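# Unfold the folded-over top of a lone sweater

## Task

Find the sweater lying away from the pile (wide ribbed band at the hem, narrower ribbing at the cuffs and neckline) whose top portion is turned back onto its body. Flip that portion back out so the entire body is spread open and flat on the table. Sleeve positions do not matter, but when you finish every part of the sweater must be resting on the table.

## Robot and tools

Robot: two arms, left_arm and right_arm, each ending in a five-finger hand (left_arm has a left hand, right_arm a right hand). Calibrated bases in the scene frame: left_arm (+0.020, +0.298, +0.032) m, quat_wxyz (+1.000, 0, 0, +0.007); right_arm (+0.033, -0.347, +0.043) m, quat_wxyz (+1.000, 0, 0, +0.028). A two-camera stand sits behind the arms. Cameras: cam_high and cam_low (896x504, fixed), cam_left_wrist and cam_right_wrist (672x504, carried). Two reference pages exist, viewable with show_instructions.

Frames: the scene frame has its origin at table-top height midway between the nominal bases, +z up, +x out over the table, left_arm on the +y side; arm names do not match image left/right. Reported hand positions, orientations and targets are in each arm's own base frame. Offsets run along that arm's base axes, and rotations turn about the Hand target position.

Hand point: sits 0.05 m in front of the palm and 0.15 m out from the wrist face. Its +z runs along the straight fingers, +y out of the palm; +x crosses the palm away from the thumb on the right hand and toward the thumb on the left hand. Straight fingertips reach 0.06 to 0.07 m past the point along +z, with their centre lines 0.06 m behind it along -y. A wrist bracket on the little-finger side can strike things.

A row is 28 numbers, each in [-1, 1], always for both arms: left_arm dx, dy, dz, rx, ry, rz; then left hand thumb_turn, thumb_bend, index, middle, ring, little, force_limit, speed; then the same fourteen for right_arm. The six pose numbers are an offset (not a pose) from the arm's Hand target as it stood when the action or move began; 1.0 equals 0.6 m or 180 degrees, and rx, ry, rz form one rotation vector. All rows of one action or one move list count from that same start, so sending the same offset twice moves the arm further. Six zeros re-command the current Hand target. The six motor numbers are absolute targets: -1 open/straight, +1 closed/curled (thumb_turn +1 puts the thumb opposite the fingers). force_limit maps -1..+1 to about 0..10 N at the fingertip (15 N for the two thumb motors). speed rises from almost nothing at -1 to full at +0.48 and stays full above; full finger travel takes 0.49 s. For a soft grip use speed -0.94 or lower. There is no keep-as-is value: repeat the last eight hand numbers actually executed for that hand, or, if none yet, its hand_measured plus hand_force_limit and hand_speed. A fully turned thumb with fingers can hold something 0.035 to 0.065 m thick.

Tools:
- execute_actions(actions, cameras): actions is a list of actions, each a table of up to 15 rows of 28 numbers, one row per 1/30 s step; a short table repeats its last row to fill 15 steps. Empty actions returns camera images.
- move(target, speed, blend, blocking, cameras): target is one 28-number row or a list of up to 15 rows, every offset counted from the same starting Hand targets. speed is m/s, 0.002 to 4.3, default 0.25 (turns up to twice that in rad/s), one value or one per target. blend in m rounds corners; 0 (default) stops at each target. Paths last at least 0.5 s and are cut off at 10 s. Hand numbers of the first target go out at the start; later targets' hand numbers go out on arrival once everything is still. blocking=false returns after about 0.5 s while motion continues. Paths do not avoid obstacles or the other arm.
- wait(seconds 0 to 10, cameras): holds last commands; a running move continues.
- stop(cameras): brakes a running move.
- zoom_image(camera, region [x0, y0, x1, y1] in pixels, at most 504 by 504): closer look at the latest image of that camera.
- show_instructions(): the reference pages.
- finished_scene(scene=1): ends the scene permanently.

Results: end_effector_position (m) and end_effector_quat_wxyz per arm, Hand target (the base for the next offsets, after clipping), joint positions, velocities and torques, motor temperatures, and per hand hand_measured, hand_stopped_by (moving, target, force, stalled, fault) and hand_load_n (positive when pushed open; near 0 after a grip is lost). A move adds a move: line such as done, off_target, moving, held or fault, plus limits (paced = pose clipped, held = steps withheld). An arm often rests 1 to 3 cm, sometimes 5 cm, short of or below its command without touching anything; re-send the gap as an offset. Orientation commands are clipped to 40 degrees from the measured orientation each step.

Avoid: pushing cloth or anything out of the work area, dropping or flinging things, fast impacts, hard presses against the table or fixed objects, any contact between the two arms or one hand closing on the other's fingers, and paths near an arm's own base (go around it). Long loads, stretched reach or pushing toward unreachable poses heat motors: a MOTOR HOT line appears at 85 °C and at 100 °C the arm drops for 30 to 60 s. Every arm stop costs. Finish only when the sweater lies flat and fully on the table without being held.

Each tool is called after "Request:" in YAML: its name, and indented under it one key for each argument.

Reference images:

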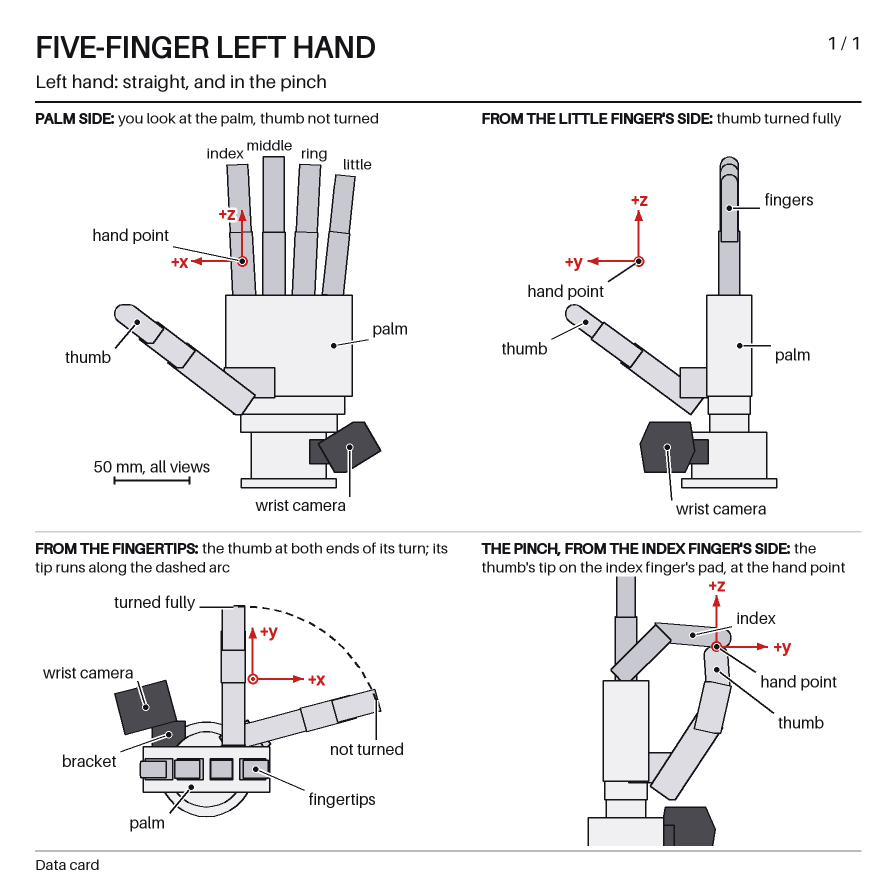

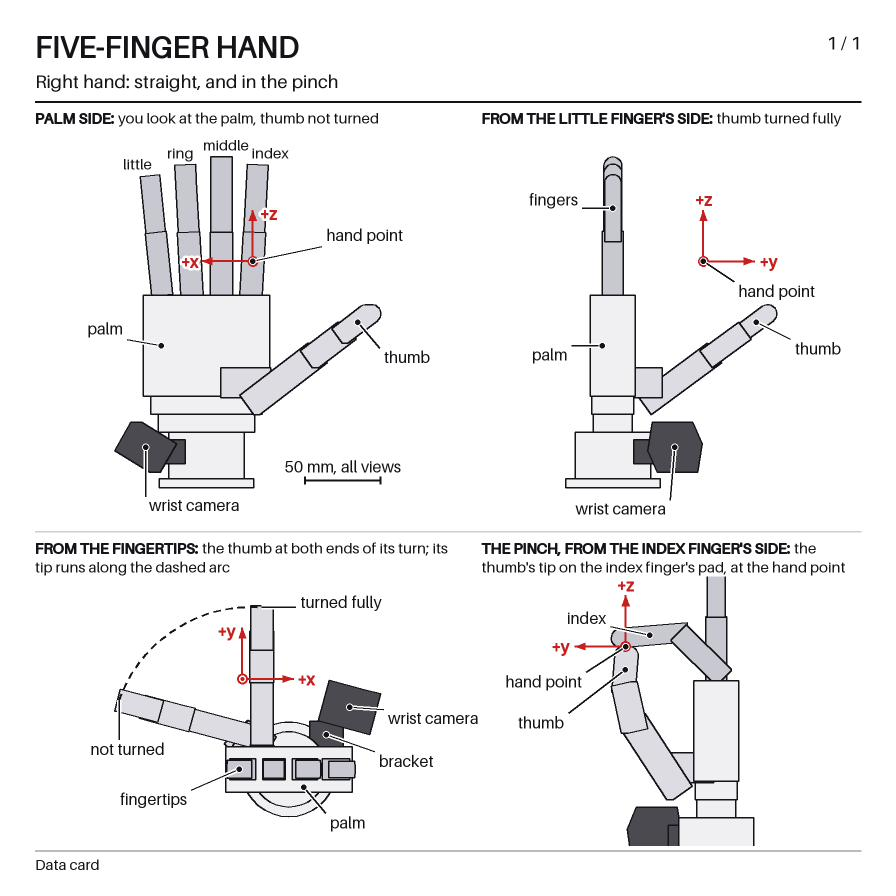

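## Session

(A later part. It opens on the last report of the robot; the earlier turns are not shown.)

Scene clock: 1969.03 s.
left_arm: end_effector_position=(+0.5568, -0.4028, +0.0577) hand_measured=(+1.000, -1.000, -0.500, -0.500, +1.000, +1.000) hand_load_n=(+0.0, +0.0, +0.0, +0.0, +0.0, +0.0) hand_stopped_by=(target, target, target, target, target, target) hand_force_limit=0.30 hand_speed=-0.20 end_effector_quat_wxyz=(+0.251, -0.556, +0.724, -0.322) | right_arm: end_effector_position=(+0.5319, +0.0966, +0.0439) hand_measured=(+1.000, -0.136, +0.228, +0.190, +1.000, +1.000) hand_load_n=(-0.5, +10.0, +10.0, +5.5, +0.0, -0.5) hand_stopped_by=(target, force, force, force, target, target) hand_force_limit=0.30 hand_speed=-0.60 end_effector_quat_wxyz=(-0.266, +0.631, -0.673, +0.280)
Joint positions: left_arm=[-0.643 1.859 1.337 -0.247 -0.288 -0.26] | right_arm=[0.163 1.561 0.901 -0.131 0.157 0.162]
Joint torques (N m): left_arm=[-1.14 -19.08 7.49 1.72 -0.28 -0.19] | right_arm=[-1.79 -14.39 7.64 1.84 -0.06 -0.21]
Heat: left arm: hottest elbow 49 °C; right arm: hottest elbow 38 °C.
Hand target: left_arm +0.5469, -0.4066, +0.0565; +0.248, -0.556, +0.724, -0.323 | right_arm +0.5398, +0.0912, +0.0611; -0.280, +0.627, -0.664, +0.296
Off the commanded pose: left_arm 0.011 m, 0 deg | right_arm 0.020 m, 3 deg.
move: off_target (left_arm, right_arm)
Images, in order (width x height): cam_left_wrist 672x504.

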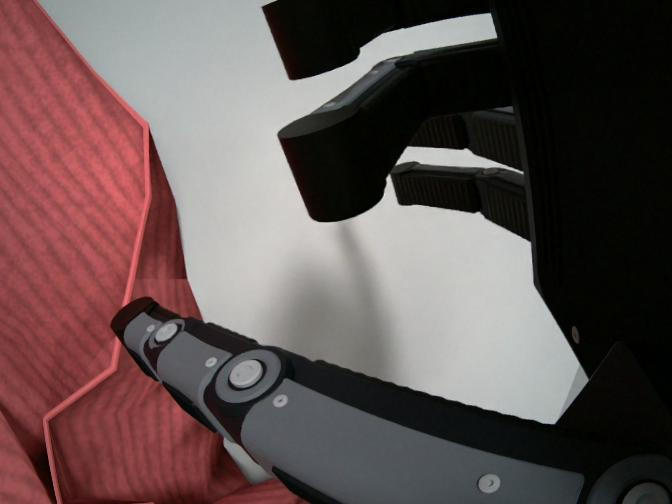

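Request:
move:
  target: [-0.01,0.0,-0.108,0,0,0,1,-1,-0.5,-0.5,1,1,0.3,-0.2,0,0,0,0,0,0,1,0.1,0.3,0.3,1,1,0.3,-0.6]
  speed: 0.1
  cameras: ["cam_left_wrist"]

Scene clock: 1976.87 s.
left_arm: end_effector_position=(+0.5499, -0.3999, +0.0080) hand_measured=(+1.000, -1.000, -0.500, -0.500, +1.000, +1.000) hand_load_n=(+0.0, +0.0, +0.0, +0.0, +0.0, +0.0) hand_stopped_by=(target, target, target, target, target, target) hand_force_limit=0.30 hand_speed=-0.20 end_effector_quat_wxyz=(+0.253, -0.557, +0.720, -0.327) | right_arm: end_effector_position=(+0.5319, +0.0966, +0.0439) hand_measured=(+1.000, -0.136, +0.228, +0.190, +1.000, +1.000) hand_load_n=(-0.5, +10.0, +10.0, +5.0, +0.0, +0.0) hand_stopped_by=(target, force, force, force, target, target) hand_force_limit=0.30 hand_speed=-0.60 end_effector_quat_wxyz=(-0.266, +0.631, -0.673, +0.280)
Joint positions: left_arm=[-0.647 1.912 1.258 -0.103 -0.293 -0.265] | right_arm=[0.163 1.561 0.901 -0.131 0.157 0.162]
Joint torques (N m): left_arm=[-1.14 -16.26 7.51 2.09 -0.29 -0.18] | right_arm=[-2.67 -14.86 7.49 1.91 0.03 -0.19]
Heat: left arm: hottest elbow 48 °C; right arm: hottest elbow 38 °C.
Hand target: left_arm +0.5410, -0.4067, -0.0082; +0.248, -0.556, +0.724, -0.323 | right_arm +0.5398, +0.0912, +0.0611; -0.280, +0.627, -0.664, +0.296
Off the commanded pose: left_arm 0.020 m, 1 deg | right_arm 0.020 m, 3 deg.
move: off_target (left_arm, right_arm)
Images, in order (width x height): cam_left_wrist 672x504.

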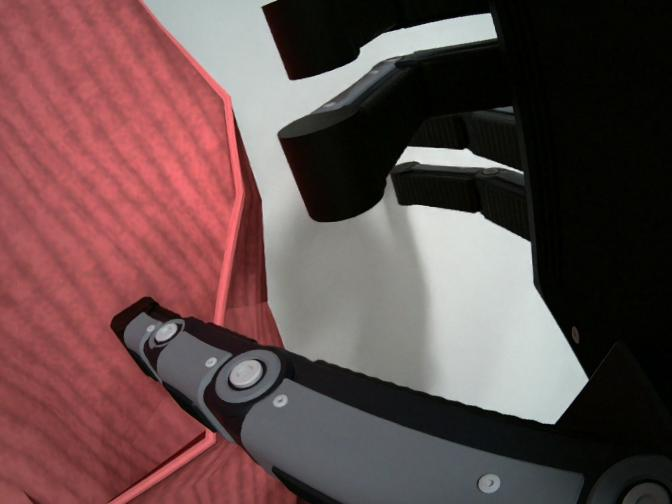

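Request:
move:
  target:
    - [-0.008,0.0,-0.015,0,0,0,1,-1,-0.5,-0.5,1,1,0.3,-0.4,0,0,0,0,0,0,1,0.1,0.3,0.3,1,1,0.3,-0.6]
    - [-0.008,0.0,-0.015,0,0,0,1,-0.2,0.05,0.05,1,1,0.3,-0.4,0,0,0,0,0,0,1,0.1,0.3,0.3,1,1,0.3,-0.6]
  speed: 0.1
  cameras: ["cam_left_wrist"]

Scene clock: 1983.47 s.
left_arm: end_effector_position=(+0.5483, -0.4036, +0.0061) hand_measured=(+1.000, -0.200, +0.050, +0.050, +1.000, +1.000) hand_load_n=(+0.5, +0.5, +0.0, +0.5, +0.0, +0.0) hand_stopped_by=(target, target, target, target, target, target) hand_force_limit=0.30 hand_speed=-0.40 end_effector_quat_wxyz=(+0.256, -0.556, +0.717, -0.335) | right_arm: end_effector_position=(+0.5318, +0.0965, +0.0439) hand_measured=(+1.000, -0.136, +0.228, +0.190, +1.000, +1.000) hand_load_n=(-0.5, +10.0, +10.0, +5.5, +0.0, +0.0) hand_stopped_by=(target, force, force, force, target, target) hand_force_limit=0.30 hand_speed=-0.60 end_effector_quat_wxyz=(-0.265, +0.631, -0.673, +0.280)
Joint positions: left_arm=[-0.653 1.914 1.245 -0.072 -0.298 -0.27] | right_arm=[0.163 1.561 0.901 -0.131 0.157 0.162]
Joint torques (N m): left_arm=[-1.03 -15.74 7.04 1.85 -0.22 -0.17] | right_arm=[-2.08 -15.15 7.62 1.8 0.03 -0.13]
Heat: left arm: hottest elbow 48 °C; right arm: hottest elbow 38 °C.
Hand target: left_arm +0.5362, -0.4066, -0.0171; +0.248, -0.556, +0.724, -0.323 | right_arm +0.5398, +0.0914, +0.0611; -0.280, +0.627, -0.664, +0.296
Off the commanded pose: left_arm 0.026 m, 2 deg | right_arm 0.020 m, 3 deg.
move: off_target (left_arm, right_arm); target 2's new numbers were sent with left_arm's hand 0.025 m and 1 deg from that target
Images, in order (width x height): cam_left_wrist 672x504.

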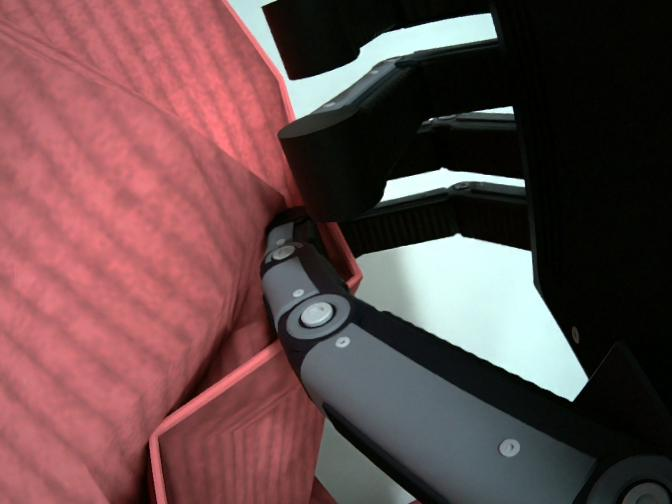

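Request:
move:
  target:
    - [0,0.0,0,0,0,0,1,0.1,0.3,0.3,1,1,0.3,-0.6,0,0,0,0,0,0,1,0.1,0.3,0.3,1,1,0.3,-0.6]
  speed: 0.1
  cameras: ["cam_left_wrist"]

Scene clock: 1988.93 s.
left_arm: end_effector_position=(+0.5482, -0.4036, +0.0059) hand_measured=(+1.000, -0.094, +0.228, +0.226, +1.000, +1.000) hand_load_n=(+0.0, +10.0, +7.0, +13.0, +0.0, +0.0) hand_stopped_by=(target, force, force, force, target, target) hand_force_limit=0.30 hand_speed=-0.60 end_effector_quat_wxyz=(+0.256, -0.556, +0.717, -0.335) | right_arm: end_effector_position=(+0.5318, +0.0965, +0.0439) hand_measured=(+1.000, -0.136, +0.228, +0.190, +1.000, +1.000) hand_load_n=(-0.5, +10.0, +10.0, +5.0, +0.0, +0.0) hand_stopped_by=(target, force, force, force, target, target) hand_force_limit=0.30 hand_speed=-0.60 end_effector_quat_wxyz=(-0.265, +0.631, -0.673, +0.280)
Joint positions: left_arm=[-0.653 1.914 1.245 -0.072 -0.298 -0.27] | right_arm=[0.163 1.561 0.901 -0.131 0.157 0.162]
Joint torques (N m): left_arm=[-0.91 -15.85 7.04 1.88 -0.22 -0.15] | right_arm=[-2.14 -14.56 7.57 1.68 0.02 -0.24]
Heat: left arm: hottest elbow 47 °C; right arm: hottest elbow 38 °C.
Hand target: left_arm +0.5362, -0.4065, -0.0172; +0.248, -0.556, +0.724, -0.323 | right_arm +0.5398, +0.0914, +0.0611; -0.280, +0.627, -0.664, +0.296
Off the commanded pose: left_arm 0.026 m, 2 deg | right_arm 0.020 m, 3 deg.
move: off_target (left_arm, right_arm)
Images, in order (width x height): cam_left_wrist 672x504.

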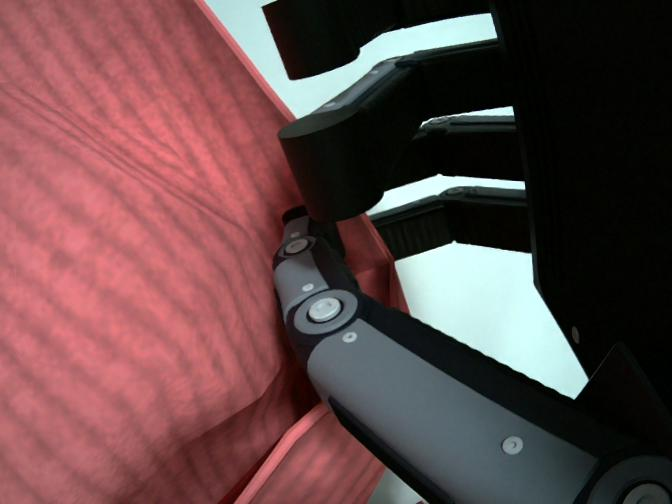

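Request:
move:
  target:
    - [-0.076,0.1275,0.434,0,0,0,1,0.1,0.3,0.3,1,1,0.3,-0.6,-0.084,0.051,0.285,0,0,0,1,0.1,0.3,0.3,1,1,0.3,-0.6]
    - [-0.208,0.213,0.717,0,0,0,1,0.1,0.3,0.3,1,1,0.3,-0.6,-0.216,0.076,0.568,0,0,0,1,0.1,0.3,0.3,1,1,0.3,-0.6]
  speed: 0.15
  blend: [0.04,0]
  cameras: ["all"]

Scene clock: 2007.10 s.
left_arm: end_effector_position=(+0.4022, -0.2796, +0.3756) hand_measured=(+1.000, -0.094, +0.228, +0.226, +1.000, +1.000) hand_load_n=(+0.0, +10.0, +7.0, +14.0, +0.0, +0.0) hand_stopped_by=(target, force, force, force, target, target) hand_force_limit=0.30 hand_speed=-0.60 end_effector_quat_wxyz=(+0.236, -0.558, +0.739, -0.296) | right_arm: end_effector_position=(+0.4078, +0.1314, +0.3664) hand_measured=(+1.000, -0.136, +0.228, +0.190, +1.000, +1.000) hand_load_n=(+0.0, +10.5, +9.5, +5.5, +0.0, +0.0) hand_stopped_by=(target, force, force, force, target, target) hand_force_limit=0.30 hand_speed=-0.60 end_effector_quat_wxyz=(-0.251, +0.640, -0.668, +0.285)
Joint positions: left_arm=[-0.619 1.268 1.531 -1.091 -0.255 -0.242] | right_arm=[0.343 1.111 1.384 -1.111 0.296 0.27]
Joint torques (N m): left_arm=[0.62 -10.23 15.98 1.22 -0.25 -0.02] | right_arm=[-0.09 -6.71 13.24 0.81 0.29 0.11]
Heat: left arm: hottest elbow 46 °C; right arm: hottest elbow 38 °C.
Hand target: left_arm +0.4115, -0.2789, +0.4130; +0.248, -0.556, +0.724, -0.323 | right_arm +0.4102, +0.1369, +0.4017; -0.280, +0.627, -0.664, +0.295
Off the commanded pose: left_arm 0.038 m, 4 deg | right_arm 0.036 m, 4 deg.
move: off_target (left_arm, right_arm)

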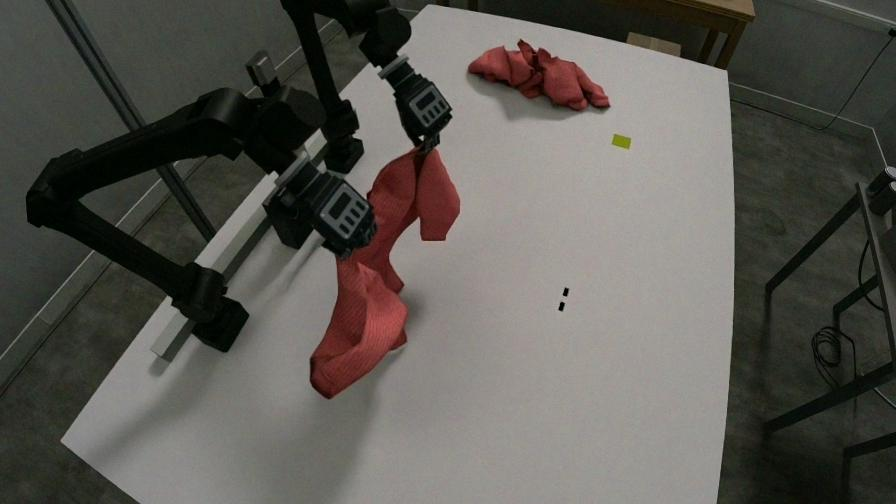

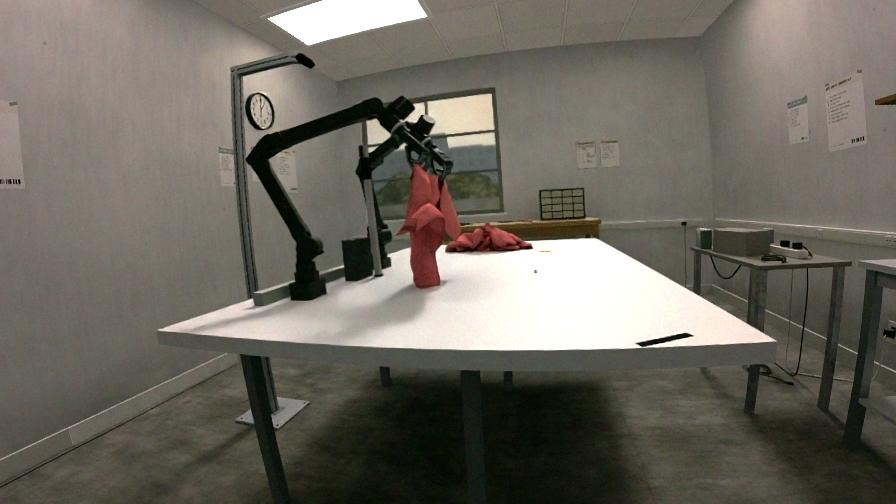

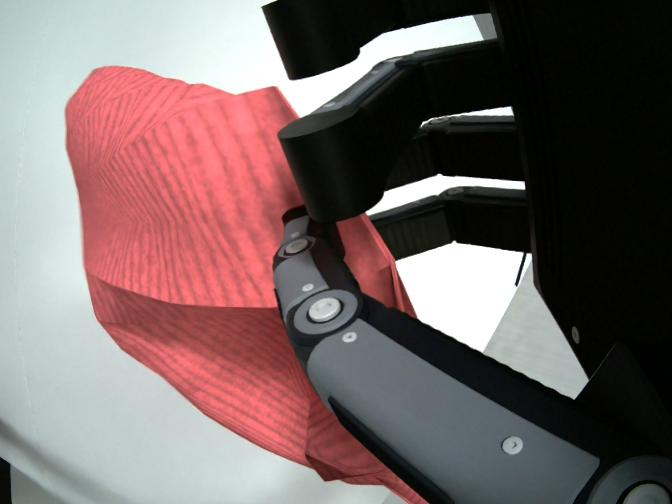

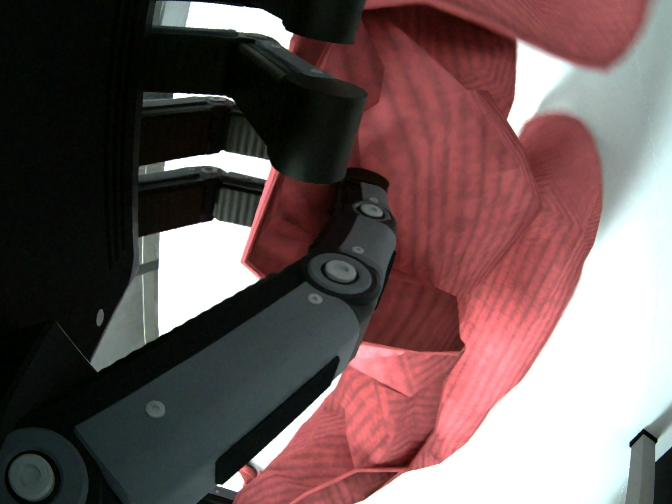

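Request:
zoom_image:
  camera: "cam_high"
  region: [280, 120, 500, 410]

Request:
zoom_image:
  camera: "cam_low"
  region: [360, 130, 500, 300]

Scaled by 1.738.

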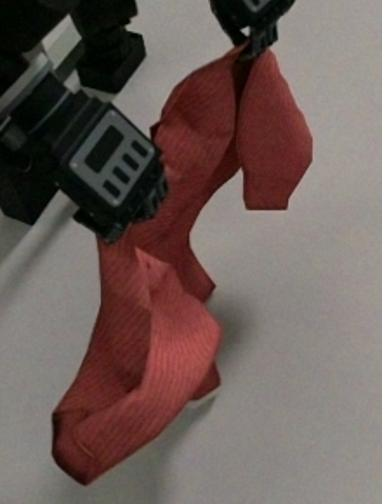

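Scaled by 2.965.

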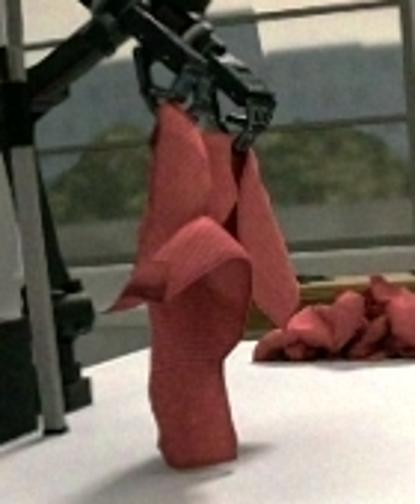

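Request:
move:
  target:
    - [0.0,0.06,0.1,0,0,0,1,0.1,0.3,0.3,1,1,0.3,-0.6,0.0,-0.05,0.1,0,0,0,1,0.1,0.3,0.3,1,1,0.3,-0.6]
  speed: 0.1
  cameras: ["all"]

Request:
zoom_image:
  camera: "cam_high"
  region: [280, 120, 500, 410]

Request:
zoom_image:
  camera: "cam_low"
  region: [360, 110, 500, 300]

Scene clock: 2017.77 s.
left_arm: end_effector_position=(+0.4009, -0.2467, +0.4465) hand_measured=(+1.000, -0.094, +0.228, +0.226, +1.000, +1.000) hand_load_n=(+0.0, +10.0, +7.0, +14.0, +0.0, +0.0) hand_stopped_by=(target, force, force, force, target, target) hand_force_limit=0.30 hand_speed=-0.60 end_effector_quat_wxyz=(+0.237, -0.558, +0.734, -0.307) | right_arm: end_effector_position=(+0.4052, +0.1115, +0.4370) hand_measured=(+1.000, -0.136, +0.228, +0.190, +1.000, +1.000) hand_load_n=(-0.5, +10.0, +9.5, +5.5, +0.0, +0.0) hand_stopped_by=(target, force, force, force, target, target) hand_force_limit=0.30 hand_speed=-0.60 end_effector_quat_wxyz=(-0.267, +0.631, -0.671, +0.282)
Joint positions: left_arm=[-0.545 1.268 1.718 -1.245 -0.2 -0.193] | right_arm=[0.276 1.134 1.585 -1.252 0.237 0.24]
Joint torques (N m): left_arm=[1.14 -8.12 15.24 1.21 -0.12 0.05] | right_arm=[-2.14 -5.42 12.52 0.87 0.23 -0.23]
Heat: left arm: hottest elbow 47 °C; right arm: hottest elbow 39 °C.
Hand target: left_arm +0.4114, -0.2430, +0.4729; +0.248, -0.556, +0.725, -0.323 | right_arm +0.4102, +0.1069, +0.4618; -0.280, +0.627, -0.664, +0.296
Off the commanded pose: left_arm 0.029 m, 2 deg | right_arm 0.026 m, 2 deg.
move: off_target (left_arm, right_arm)

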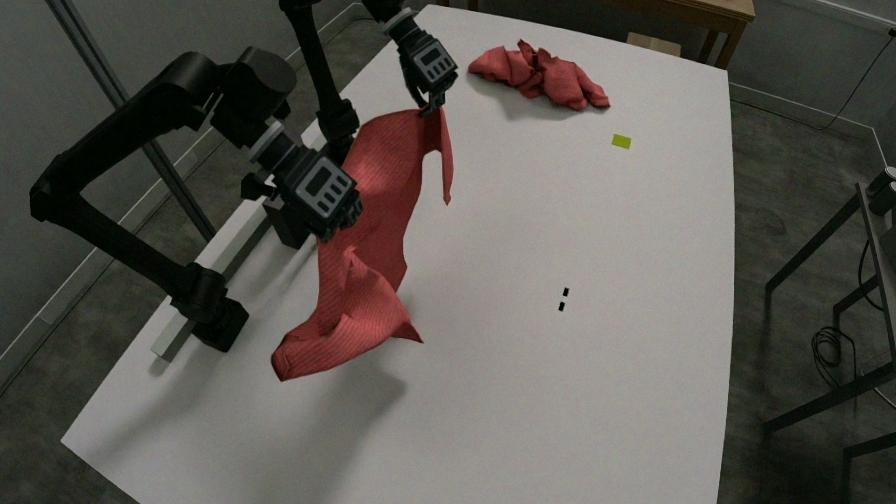

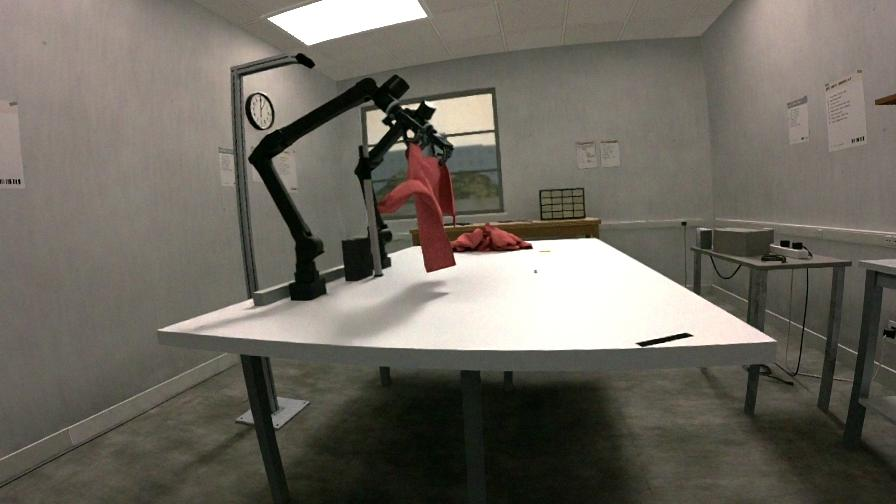

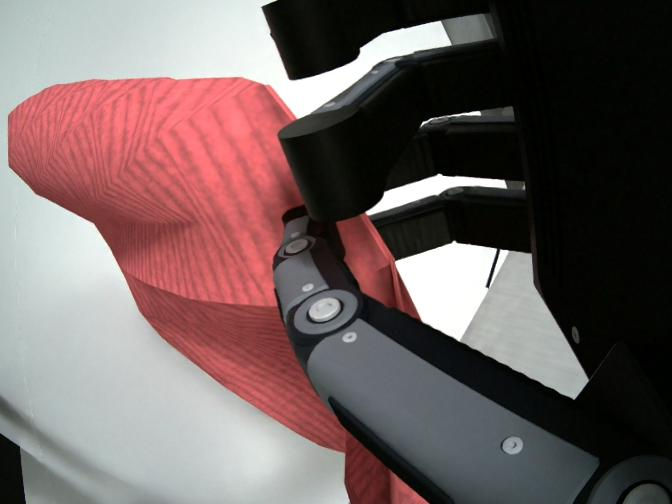

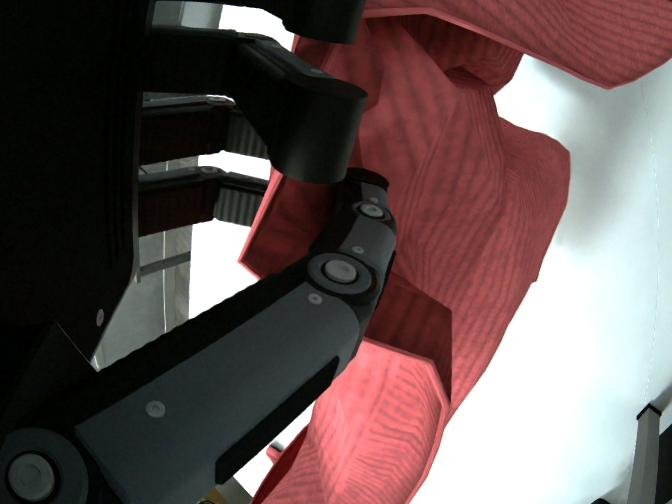

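Scaled by 1.738.

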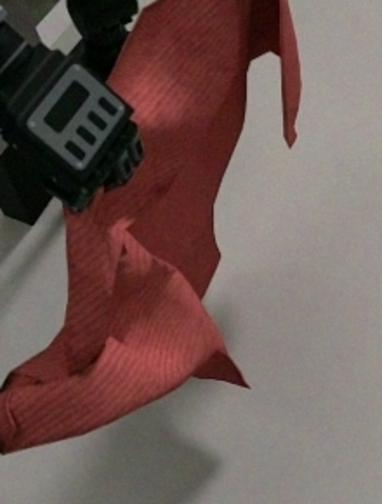

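Scaled by 2.653.

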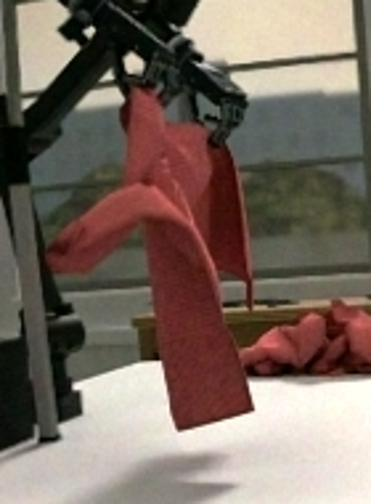

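Request:
wait:
  seconds: 2
  cameras: ["cam_high", "cam_low"]

Request:
zoom_image:
  camera: "cam_high"
  region: [280, 90, 500, 380]

Request:
zoom_image:
  camera: "cam_low"
  region: [360, 110, 500, 300]

Scene clock: 2023.77 s.
left_arm: end_effector_position=(+0.4012, -0.2465, +0.4463) hand_measured=(+1.000, -0.094, +0.228, +0.226, +1.000, +1.000) hand_load_n=(+0.0, +10.0, +7.5, +14.0, +0.0, +0.5) hand_stopped_by=(target, force, force, force, target, target) hand_force_limit=0.30 hand_speed=-0.60 end_effector_quat_wxyz=(+0.237, -0.558, +0.734, -0.307) | right_arm: end_effector_position=(+0.4052, +0.1113, +0.4370) hand_measured=(+1.000, -0.136, +0.228, +0.190, +1.000, +1.000) hand_load_n=(-0.5, +10.5, +9.5, +5.5, +0.5, +0.0) hand_stopped_by=(target, force, force, force, target, target) hand_force_limit=0.30 hand_speed=-0.60 end_effector_quat_wxyz=(-0.267, +0.632, -0.671, +0.282)
Joint positions: left_arm=[-0.545 1.268 1.718 -1.245 -0.199 -0.192] | right_arm=[0.275 1.134 1.585 -1.252 0.237 0.239]
Joint torques (N m): left_arm=[1.08 -8.06 15.25 1.24 -0.14 0.05] | right_arm=[-3.31 -5.54 12.7 0.81 0.13 -0.18]
Heat: left arm: hottest elbow 49 °C; right arm: hottest elbow 40 °C.
Hand target: left_arm +0.4114, -0.2428, +0.4729; +0.248, -0.556, +0.724, -0.323 | right_arm +0.4102, +0.1068, +0.4618; -0.280, +0.627, -0.664, +0.296
Off the commanded pose: left_arm 0.029 m, 3 deg | right_arm 0.026 m, 2 deg.
wait: 2.00 s; at rest from the start
Images, in order (width x height): cam_high 896x504, cam_low 896x504.

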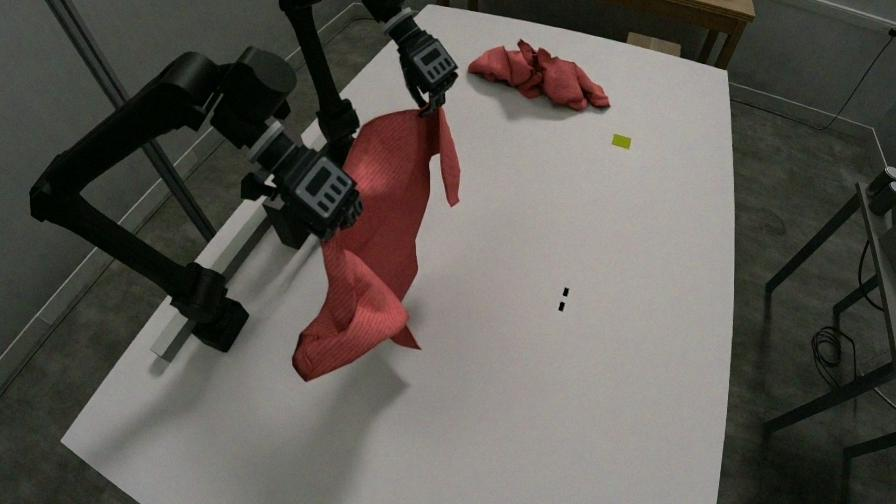

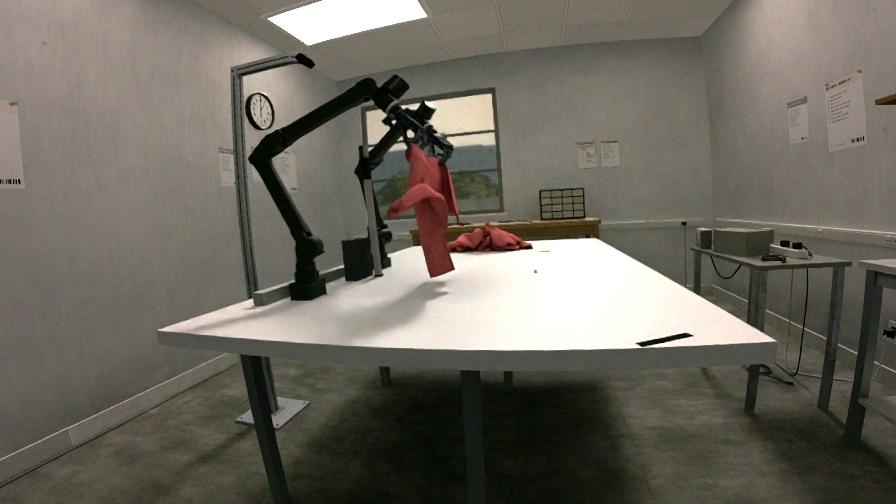

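Scaled by 1.738.

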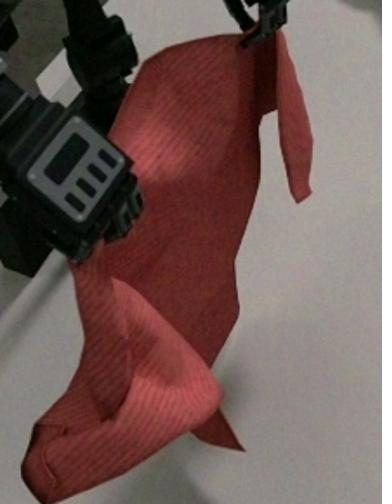

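Scaled by 2.653.

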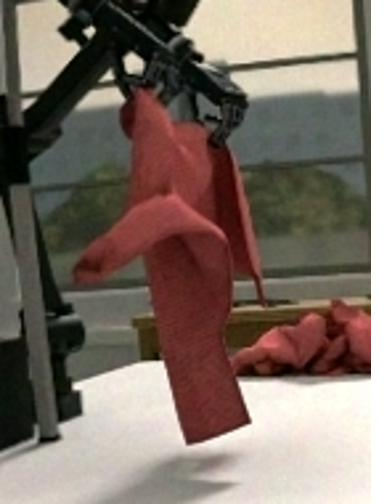

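Request:
move:
  target:
    - [-0.242,0.033,0.0,0,0,0,1,0.1,0.3,0.3,1,1,0.3,-0.6,-0.242,0.0,0.015,0,0,0,1,0.1,0.3,0.3,1,1,0.3,-0.6]
  speed: 0.12
  cameras: ["cam_high", "cam_low"]

Scene clock: 2045.60 s.
left_arm: end_effector_position=(+0.2717, -0.2234, +0.4781) hand_measured=(+1.000, -0.094, +0.228, +0.226, +1.000, +1.000) hand_load_n=(+0.0, +10.0, +7.5, +14.0, +0.0, +0.5) hand_stopped_by=(target, force, force, force, target, target) hand_force_limit=0.30 hand_speed=-0.60 end_effector_quat_wxyz=(+0.250, -0.557, +0.721, -0.328) | right_arm: end_effector_position=(+0.2694, +0.1078, +0.4650) hand_measured=(+1.000, -0.136, +0.228, +0.190, +1.000, +1.000) hand_load_n=(-0.5, +10.5, +9.5, +5.5, +0.0, +0.0) hand_stopped_by=(target, force, force, force, target, target) hand_force_limit=0.30 hand_speed=-0.60 end_effector_quat_wxyz=(-0.275, +0.630, -0.664, +0.293)
Joint positions: left_arm=[-0.75 1.004 1.608 -1.387 -0.36 -0.345] | right_arm=[0.469 0.872 1.521 -1.465 0.38 0.37]
Joint torques (N m): left_arm=[-1.03 -4.89 7.8 1.14 -0.43 -0.12] | right_arm=[-1.26 -2.08 8.24 0.68 0.52 0.02]
Motor temperatures (°C): left_arm=[23 24 54 26 23 21] | right_arm=[25 27 43 25 21 24]
Heat: left arm: hottest elbow 54 °C; right arm: hottest elbow 43 °C.
Hand target: left_arm +0.2661, -0.2230, +0.4729; +0.248, -0.556, +0.725, -0.323 | right_arm +0.2650, +0.1069, +0.4707; -0.280, +0.627, -0.664, +0.295
Off the commanded pose: left_arm 0.008 m, 1 deg | right_arm 0.007 m, 1 deg.
move: done
Images, in order (width x height): cam_high 896x504, cam_low 896x504.

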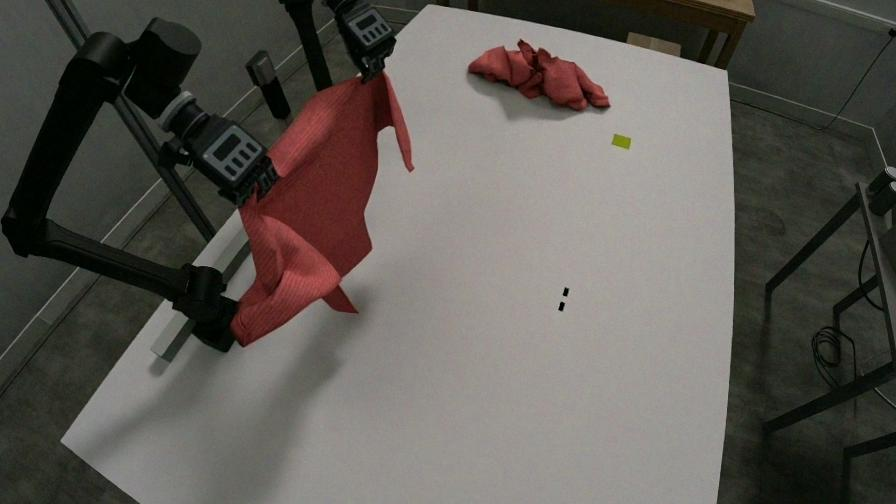

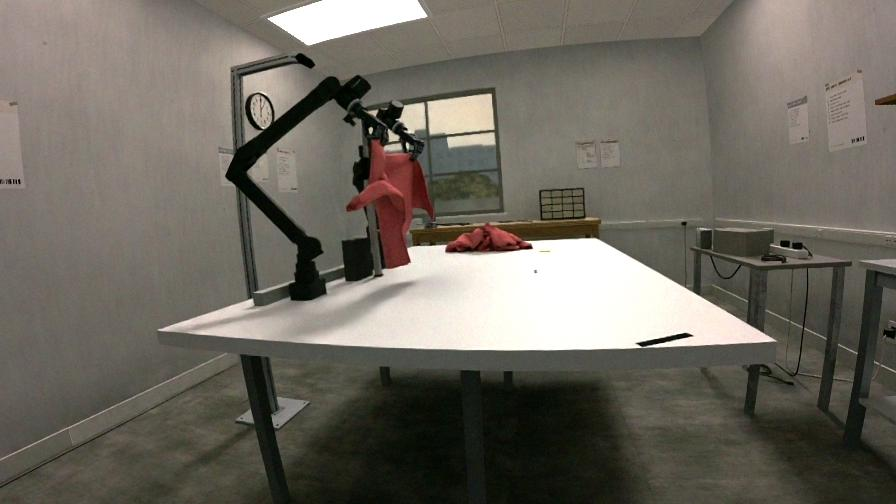

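Request:
wait:
  seconds: 1.5
  cameras: ["cam_high", "cam_low", "cam_left_wrist", "cam_right_wrist"]

Request:
zoom_image:
  camera: "cam_high"
  region: [210, 60, 430, 360]

Request:
zoom_image:
  camera: "cam_low"
  region: [320, 110, 460, 300]

Scene clock: 2050.03 s.
left_arm: end_effector_position=(+0.2718, -0.2234, +0.4781) hand_measured=(+1.000, -0.094, +0.228, +0.226, +1.000, +1.000) hand_load_n=(+0.0, +10.0, +7.0, +14.0, +0.0, +0.0) hand_stopped_by=(target, force, force, force, target, target) hand_force_limit=0.30 hand_speed=-0.60 end_effector_quat_wxyz=(+0.250, -0.558, +0.720, -0.328) | right_arm: end_effector_position=(+0.2695, +0.1077, +0.4650) hand_measured=(+1.000, -0.136, +0.228, +0.190, +1.000, +1.000) hand_load_n=(-0.5, +10.5, +10.0, +5.5, +0.0, +0.0) hand_stopped_by=(target, force, force, force, target, target) hand_force_limit=0.30 hand_speed=-0.60 end_effector_quat_wxyz=(-0.275, +0.630, -0.665, +0.293)
Joint positions: left_arm=[-0.75 1.004 1.608 -1.387 -0.36 -0.346] | right_arm=[0.469 0.872 1.521 -1.465 0.38 0.37]
Joint torques (N m): left_arm=[-1.03 -4.84 7.79 1.16 -0.45 -0.12] | right_arm=[-0.62 -1.9 8.43 0.84 0.54 0.04]
Heat: left arm: hottest elbow 53 °C; right arm: hottest elbow 43 °C.
Hand target: left_arm +0.2661, -0.2230, +0.4729; +0.248, -0.556, +0.724, -0.323 | right_arm +0.2650, +0.1069, +0.4707; -0.280, +0.627, -0.664, +0.296
Off the commanded pose: left_arm 0.008 m, 1 deg | right_arm 0.007 m, 1 deg.
wait: 1.50 s; at rest from the start

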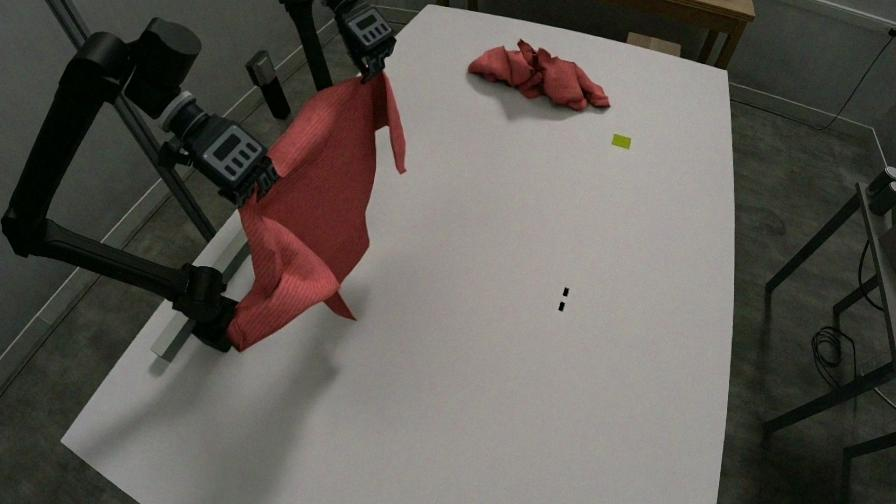

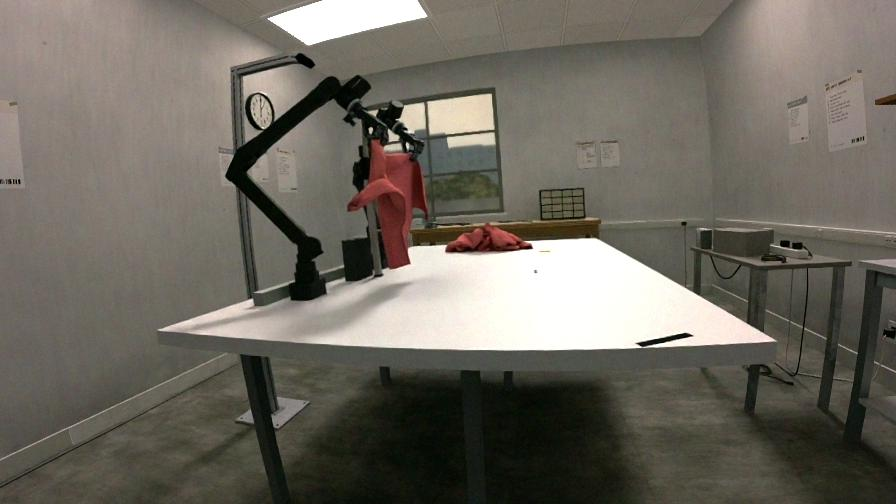

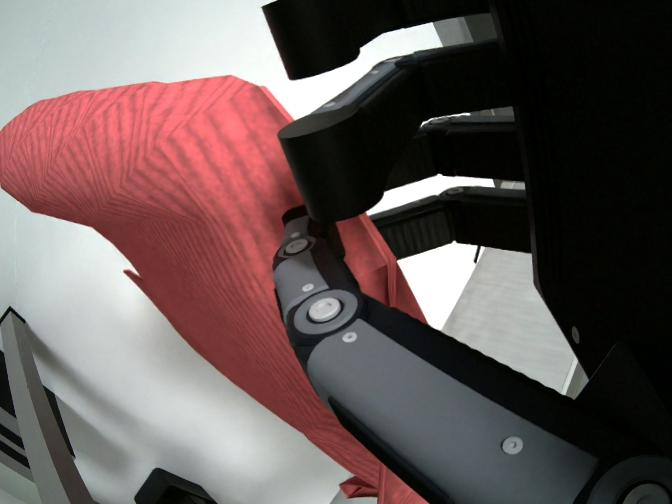

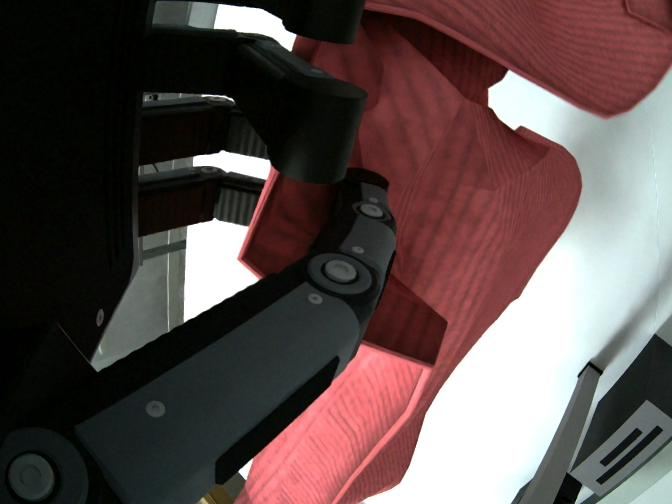

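Scaled by 1.680.

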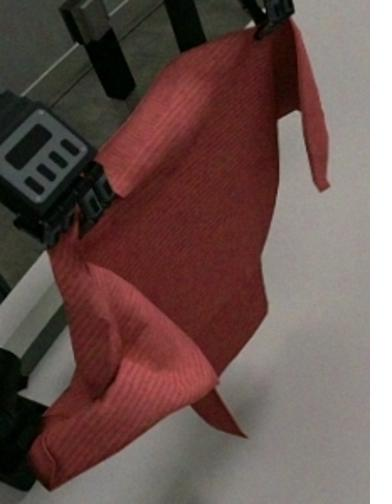

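Scaled by 2.653.

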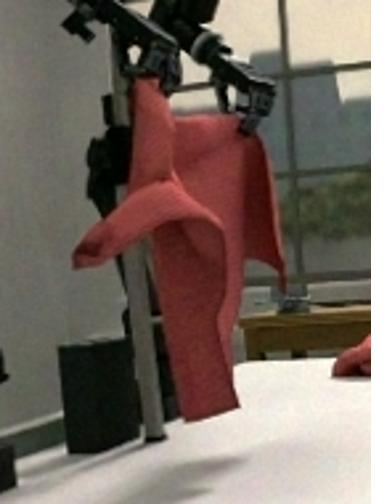

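Request:
move:
  target:
    - [-0.065,0.003,-0.083,0,0,0,1,0.1,0.3,0.3,1,1,0.3,-0.6,-0.069,0.013,-0.087,0,0,0,1,0.1,0.3,0.3,1,1,0.3,-0.6]
    - [0.118,0.0,-0.25,0,0,0,1,0.1,0.3,0.3,1,1,0.3,-0.6,0.114,0.003,-0.2645,0,0,0,1,0.1,0.3,0.3,1,1,0.3,-0.6]
    - [0.3515,-0.003,-0.5,0,0,0,1,0.1,0.3,0.3,1,1,0.3,-0.6,0.347,-0.0105,-0.5145,0,0,0,1,0.1,0.3,0.3,1,1,0.3,-0.6]
  speed: 0.15
  blend: [0.01,0.05,0]
  cameras: ["cam_high", "cam_low"]

Scene clock: 2074.43 s.
left_arm: end_effector_position=(+0.4721, -0.2331, +0.1825) hand_measured=(+1.000, -0.094, +0.228, +0.226, +1.000, +1.000) hand_load_n=(+0.0, +10.0, +7.0, +13.0, +0.0, +0.0) hand_stopped_by=(target, force, force, force, target, target) hand_force_limit=0.30 hand_speed=-0.60 end_effector_quat_wxyz=(+0.245, -0.555, +0.724, -0.329) | right_arm: end_effector_position=(+0.4639, +0.1055, +0.1580) hand_measured=(+1.000, -0.136, +0.228, +0.190, +1.000, +1.000) hand_load_n=(-0.5, +10.5, +9.5, +5.0, +0.0, +0.0) hand_stopped_by=(target, force, force, force, target, target) hand_force_limit=0.30 hand_speed=-0.60 end_effector_quat_wxyz=(-0.276, +0.628, -0.669, +0.286)
Joint positions: left_arm=[-0.428 1.326 1.037 -0.443 -0.112 -0.115] | right_arm=[0.216 1.221 0.892 -0.443 0.193 0.198]
Joint torques (N m): left_arm=[1.08 -9.7 9.21 2.18 -0.12 0.07] | right_arm=[-2.37 -7.88 9.2 1.83 0.1 -0.24]
Motor temperatures (°C): left_arm=[23 24 49 26 23 21] | right_arm=[25 26 41 25 21 24]
Heat: left arm: hottest elbow 49 °C; right arm: hottest elbow 41 °C.
Hand target: left_arm +0.4771, -0.2251, +0.1731; +0.248, -0.556, +0.725, -0.323 | right_arm +0.4733, +0.1007, +0.1622; -0.280, +0.627, -0.664, +0.296
Off the commanded pose: left_arm 0.014 m, 1 deg | right_arm 0.011 m, 1 deg.
move: off_target (left_arm, right_arm)
Images, in order (width x height): cam_high 896x504, cam_low 896x504.

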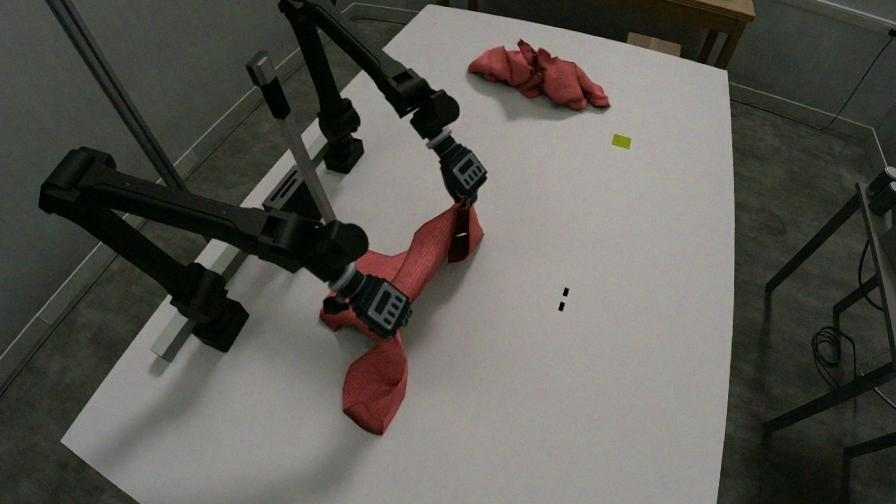

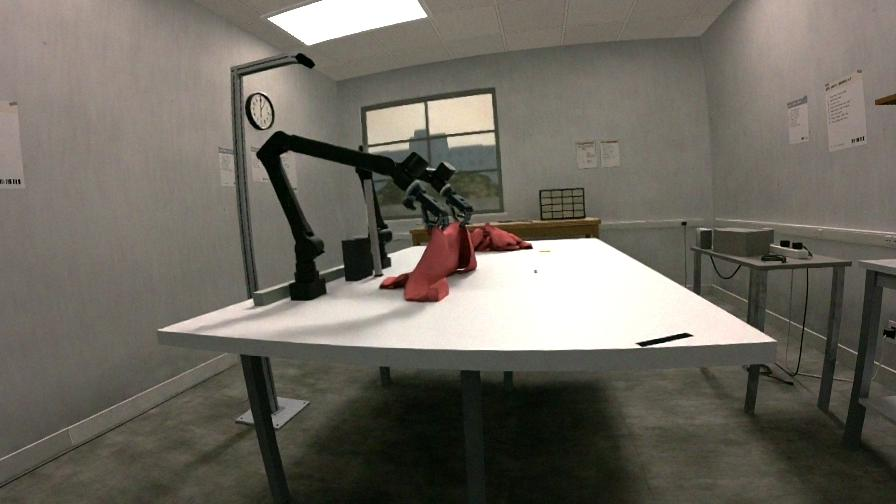

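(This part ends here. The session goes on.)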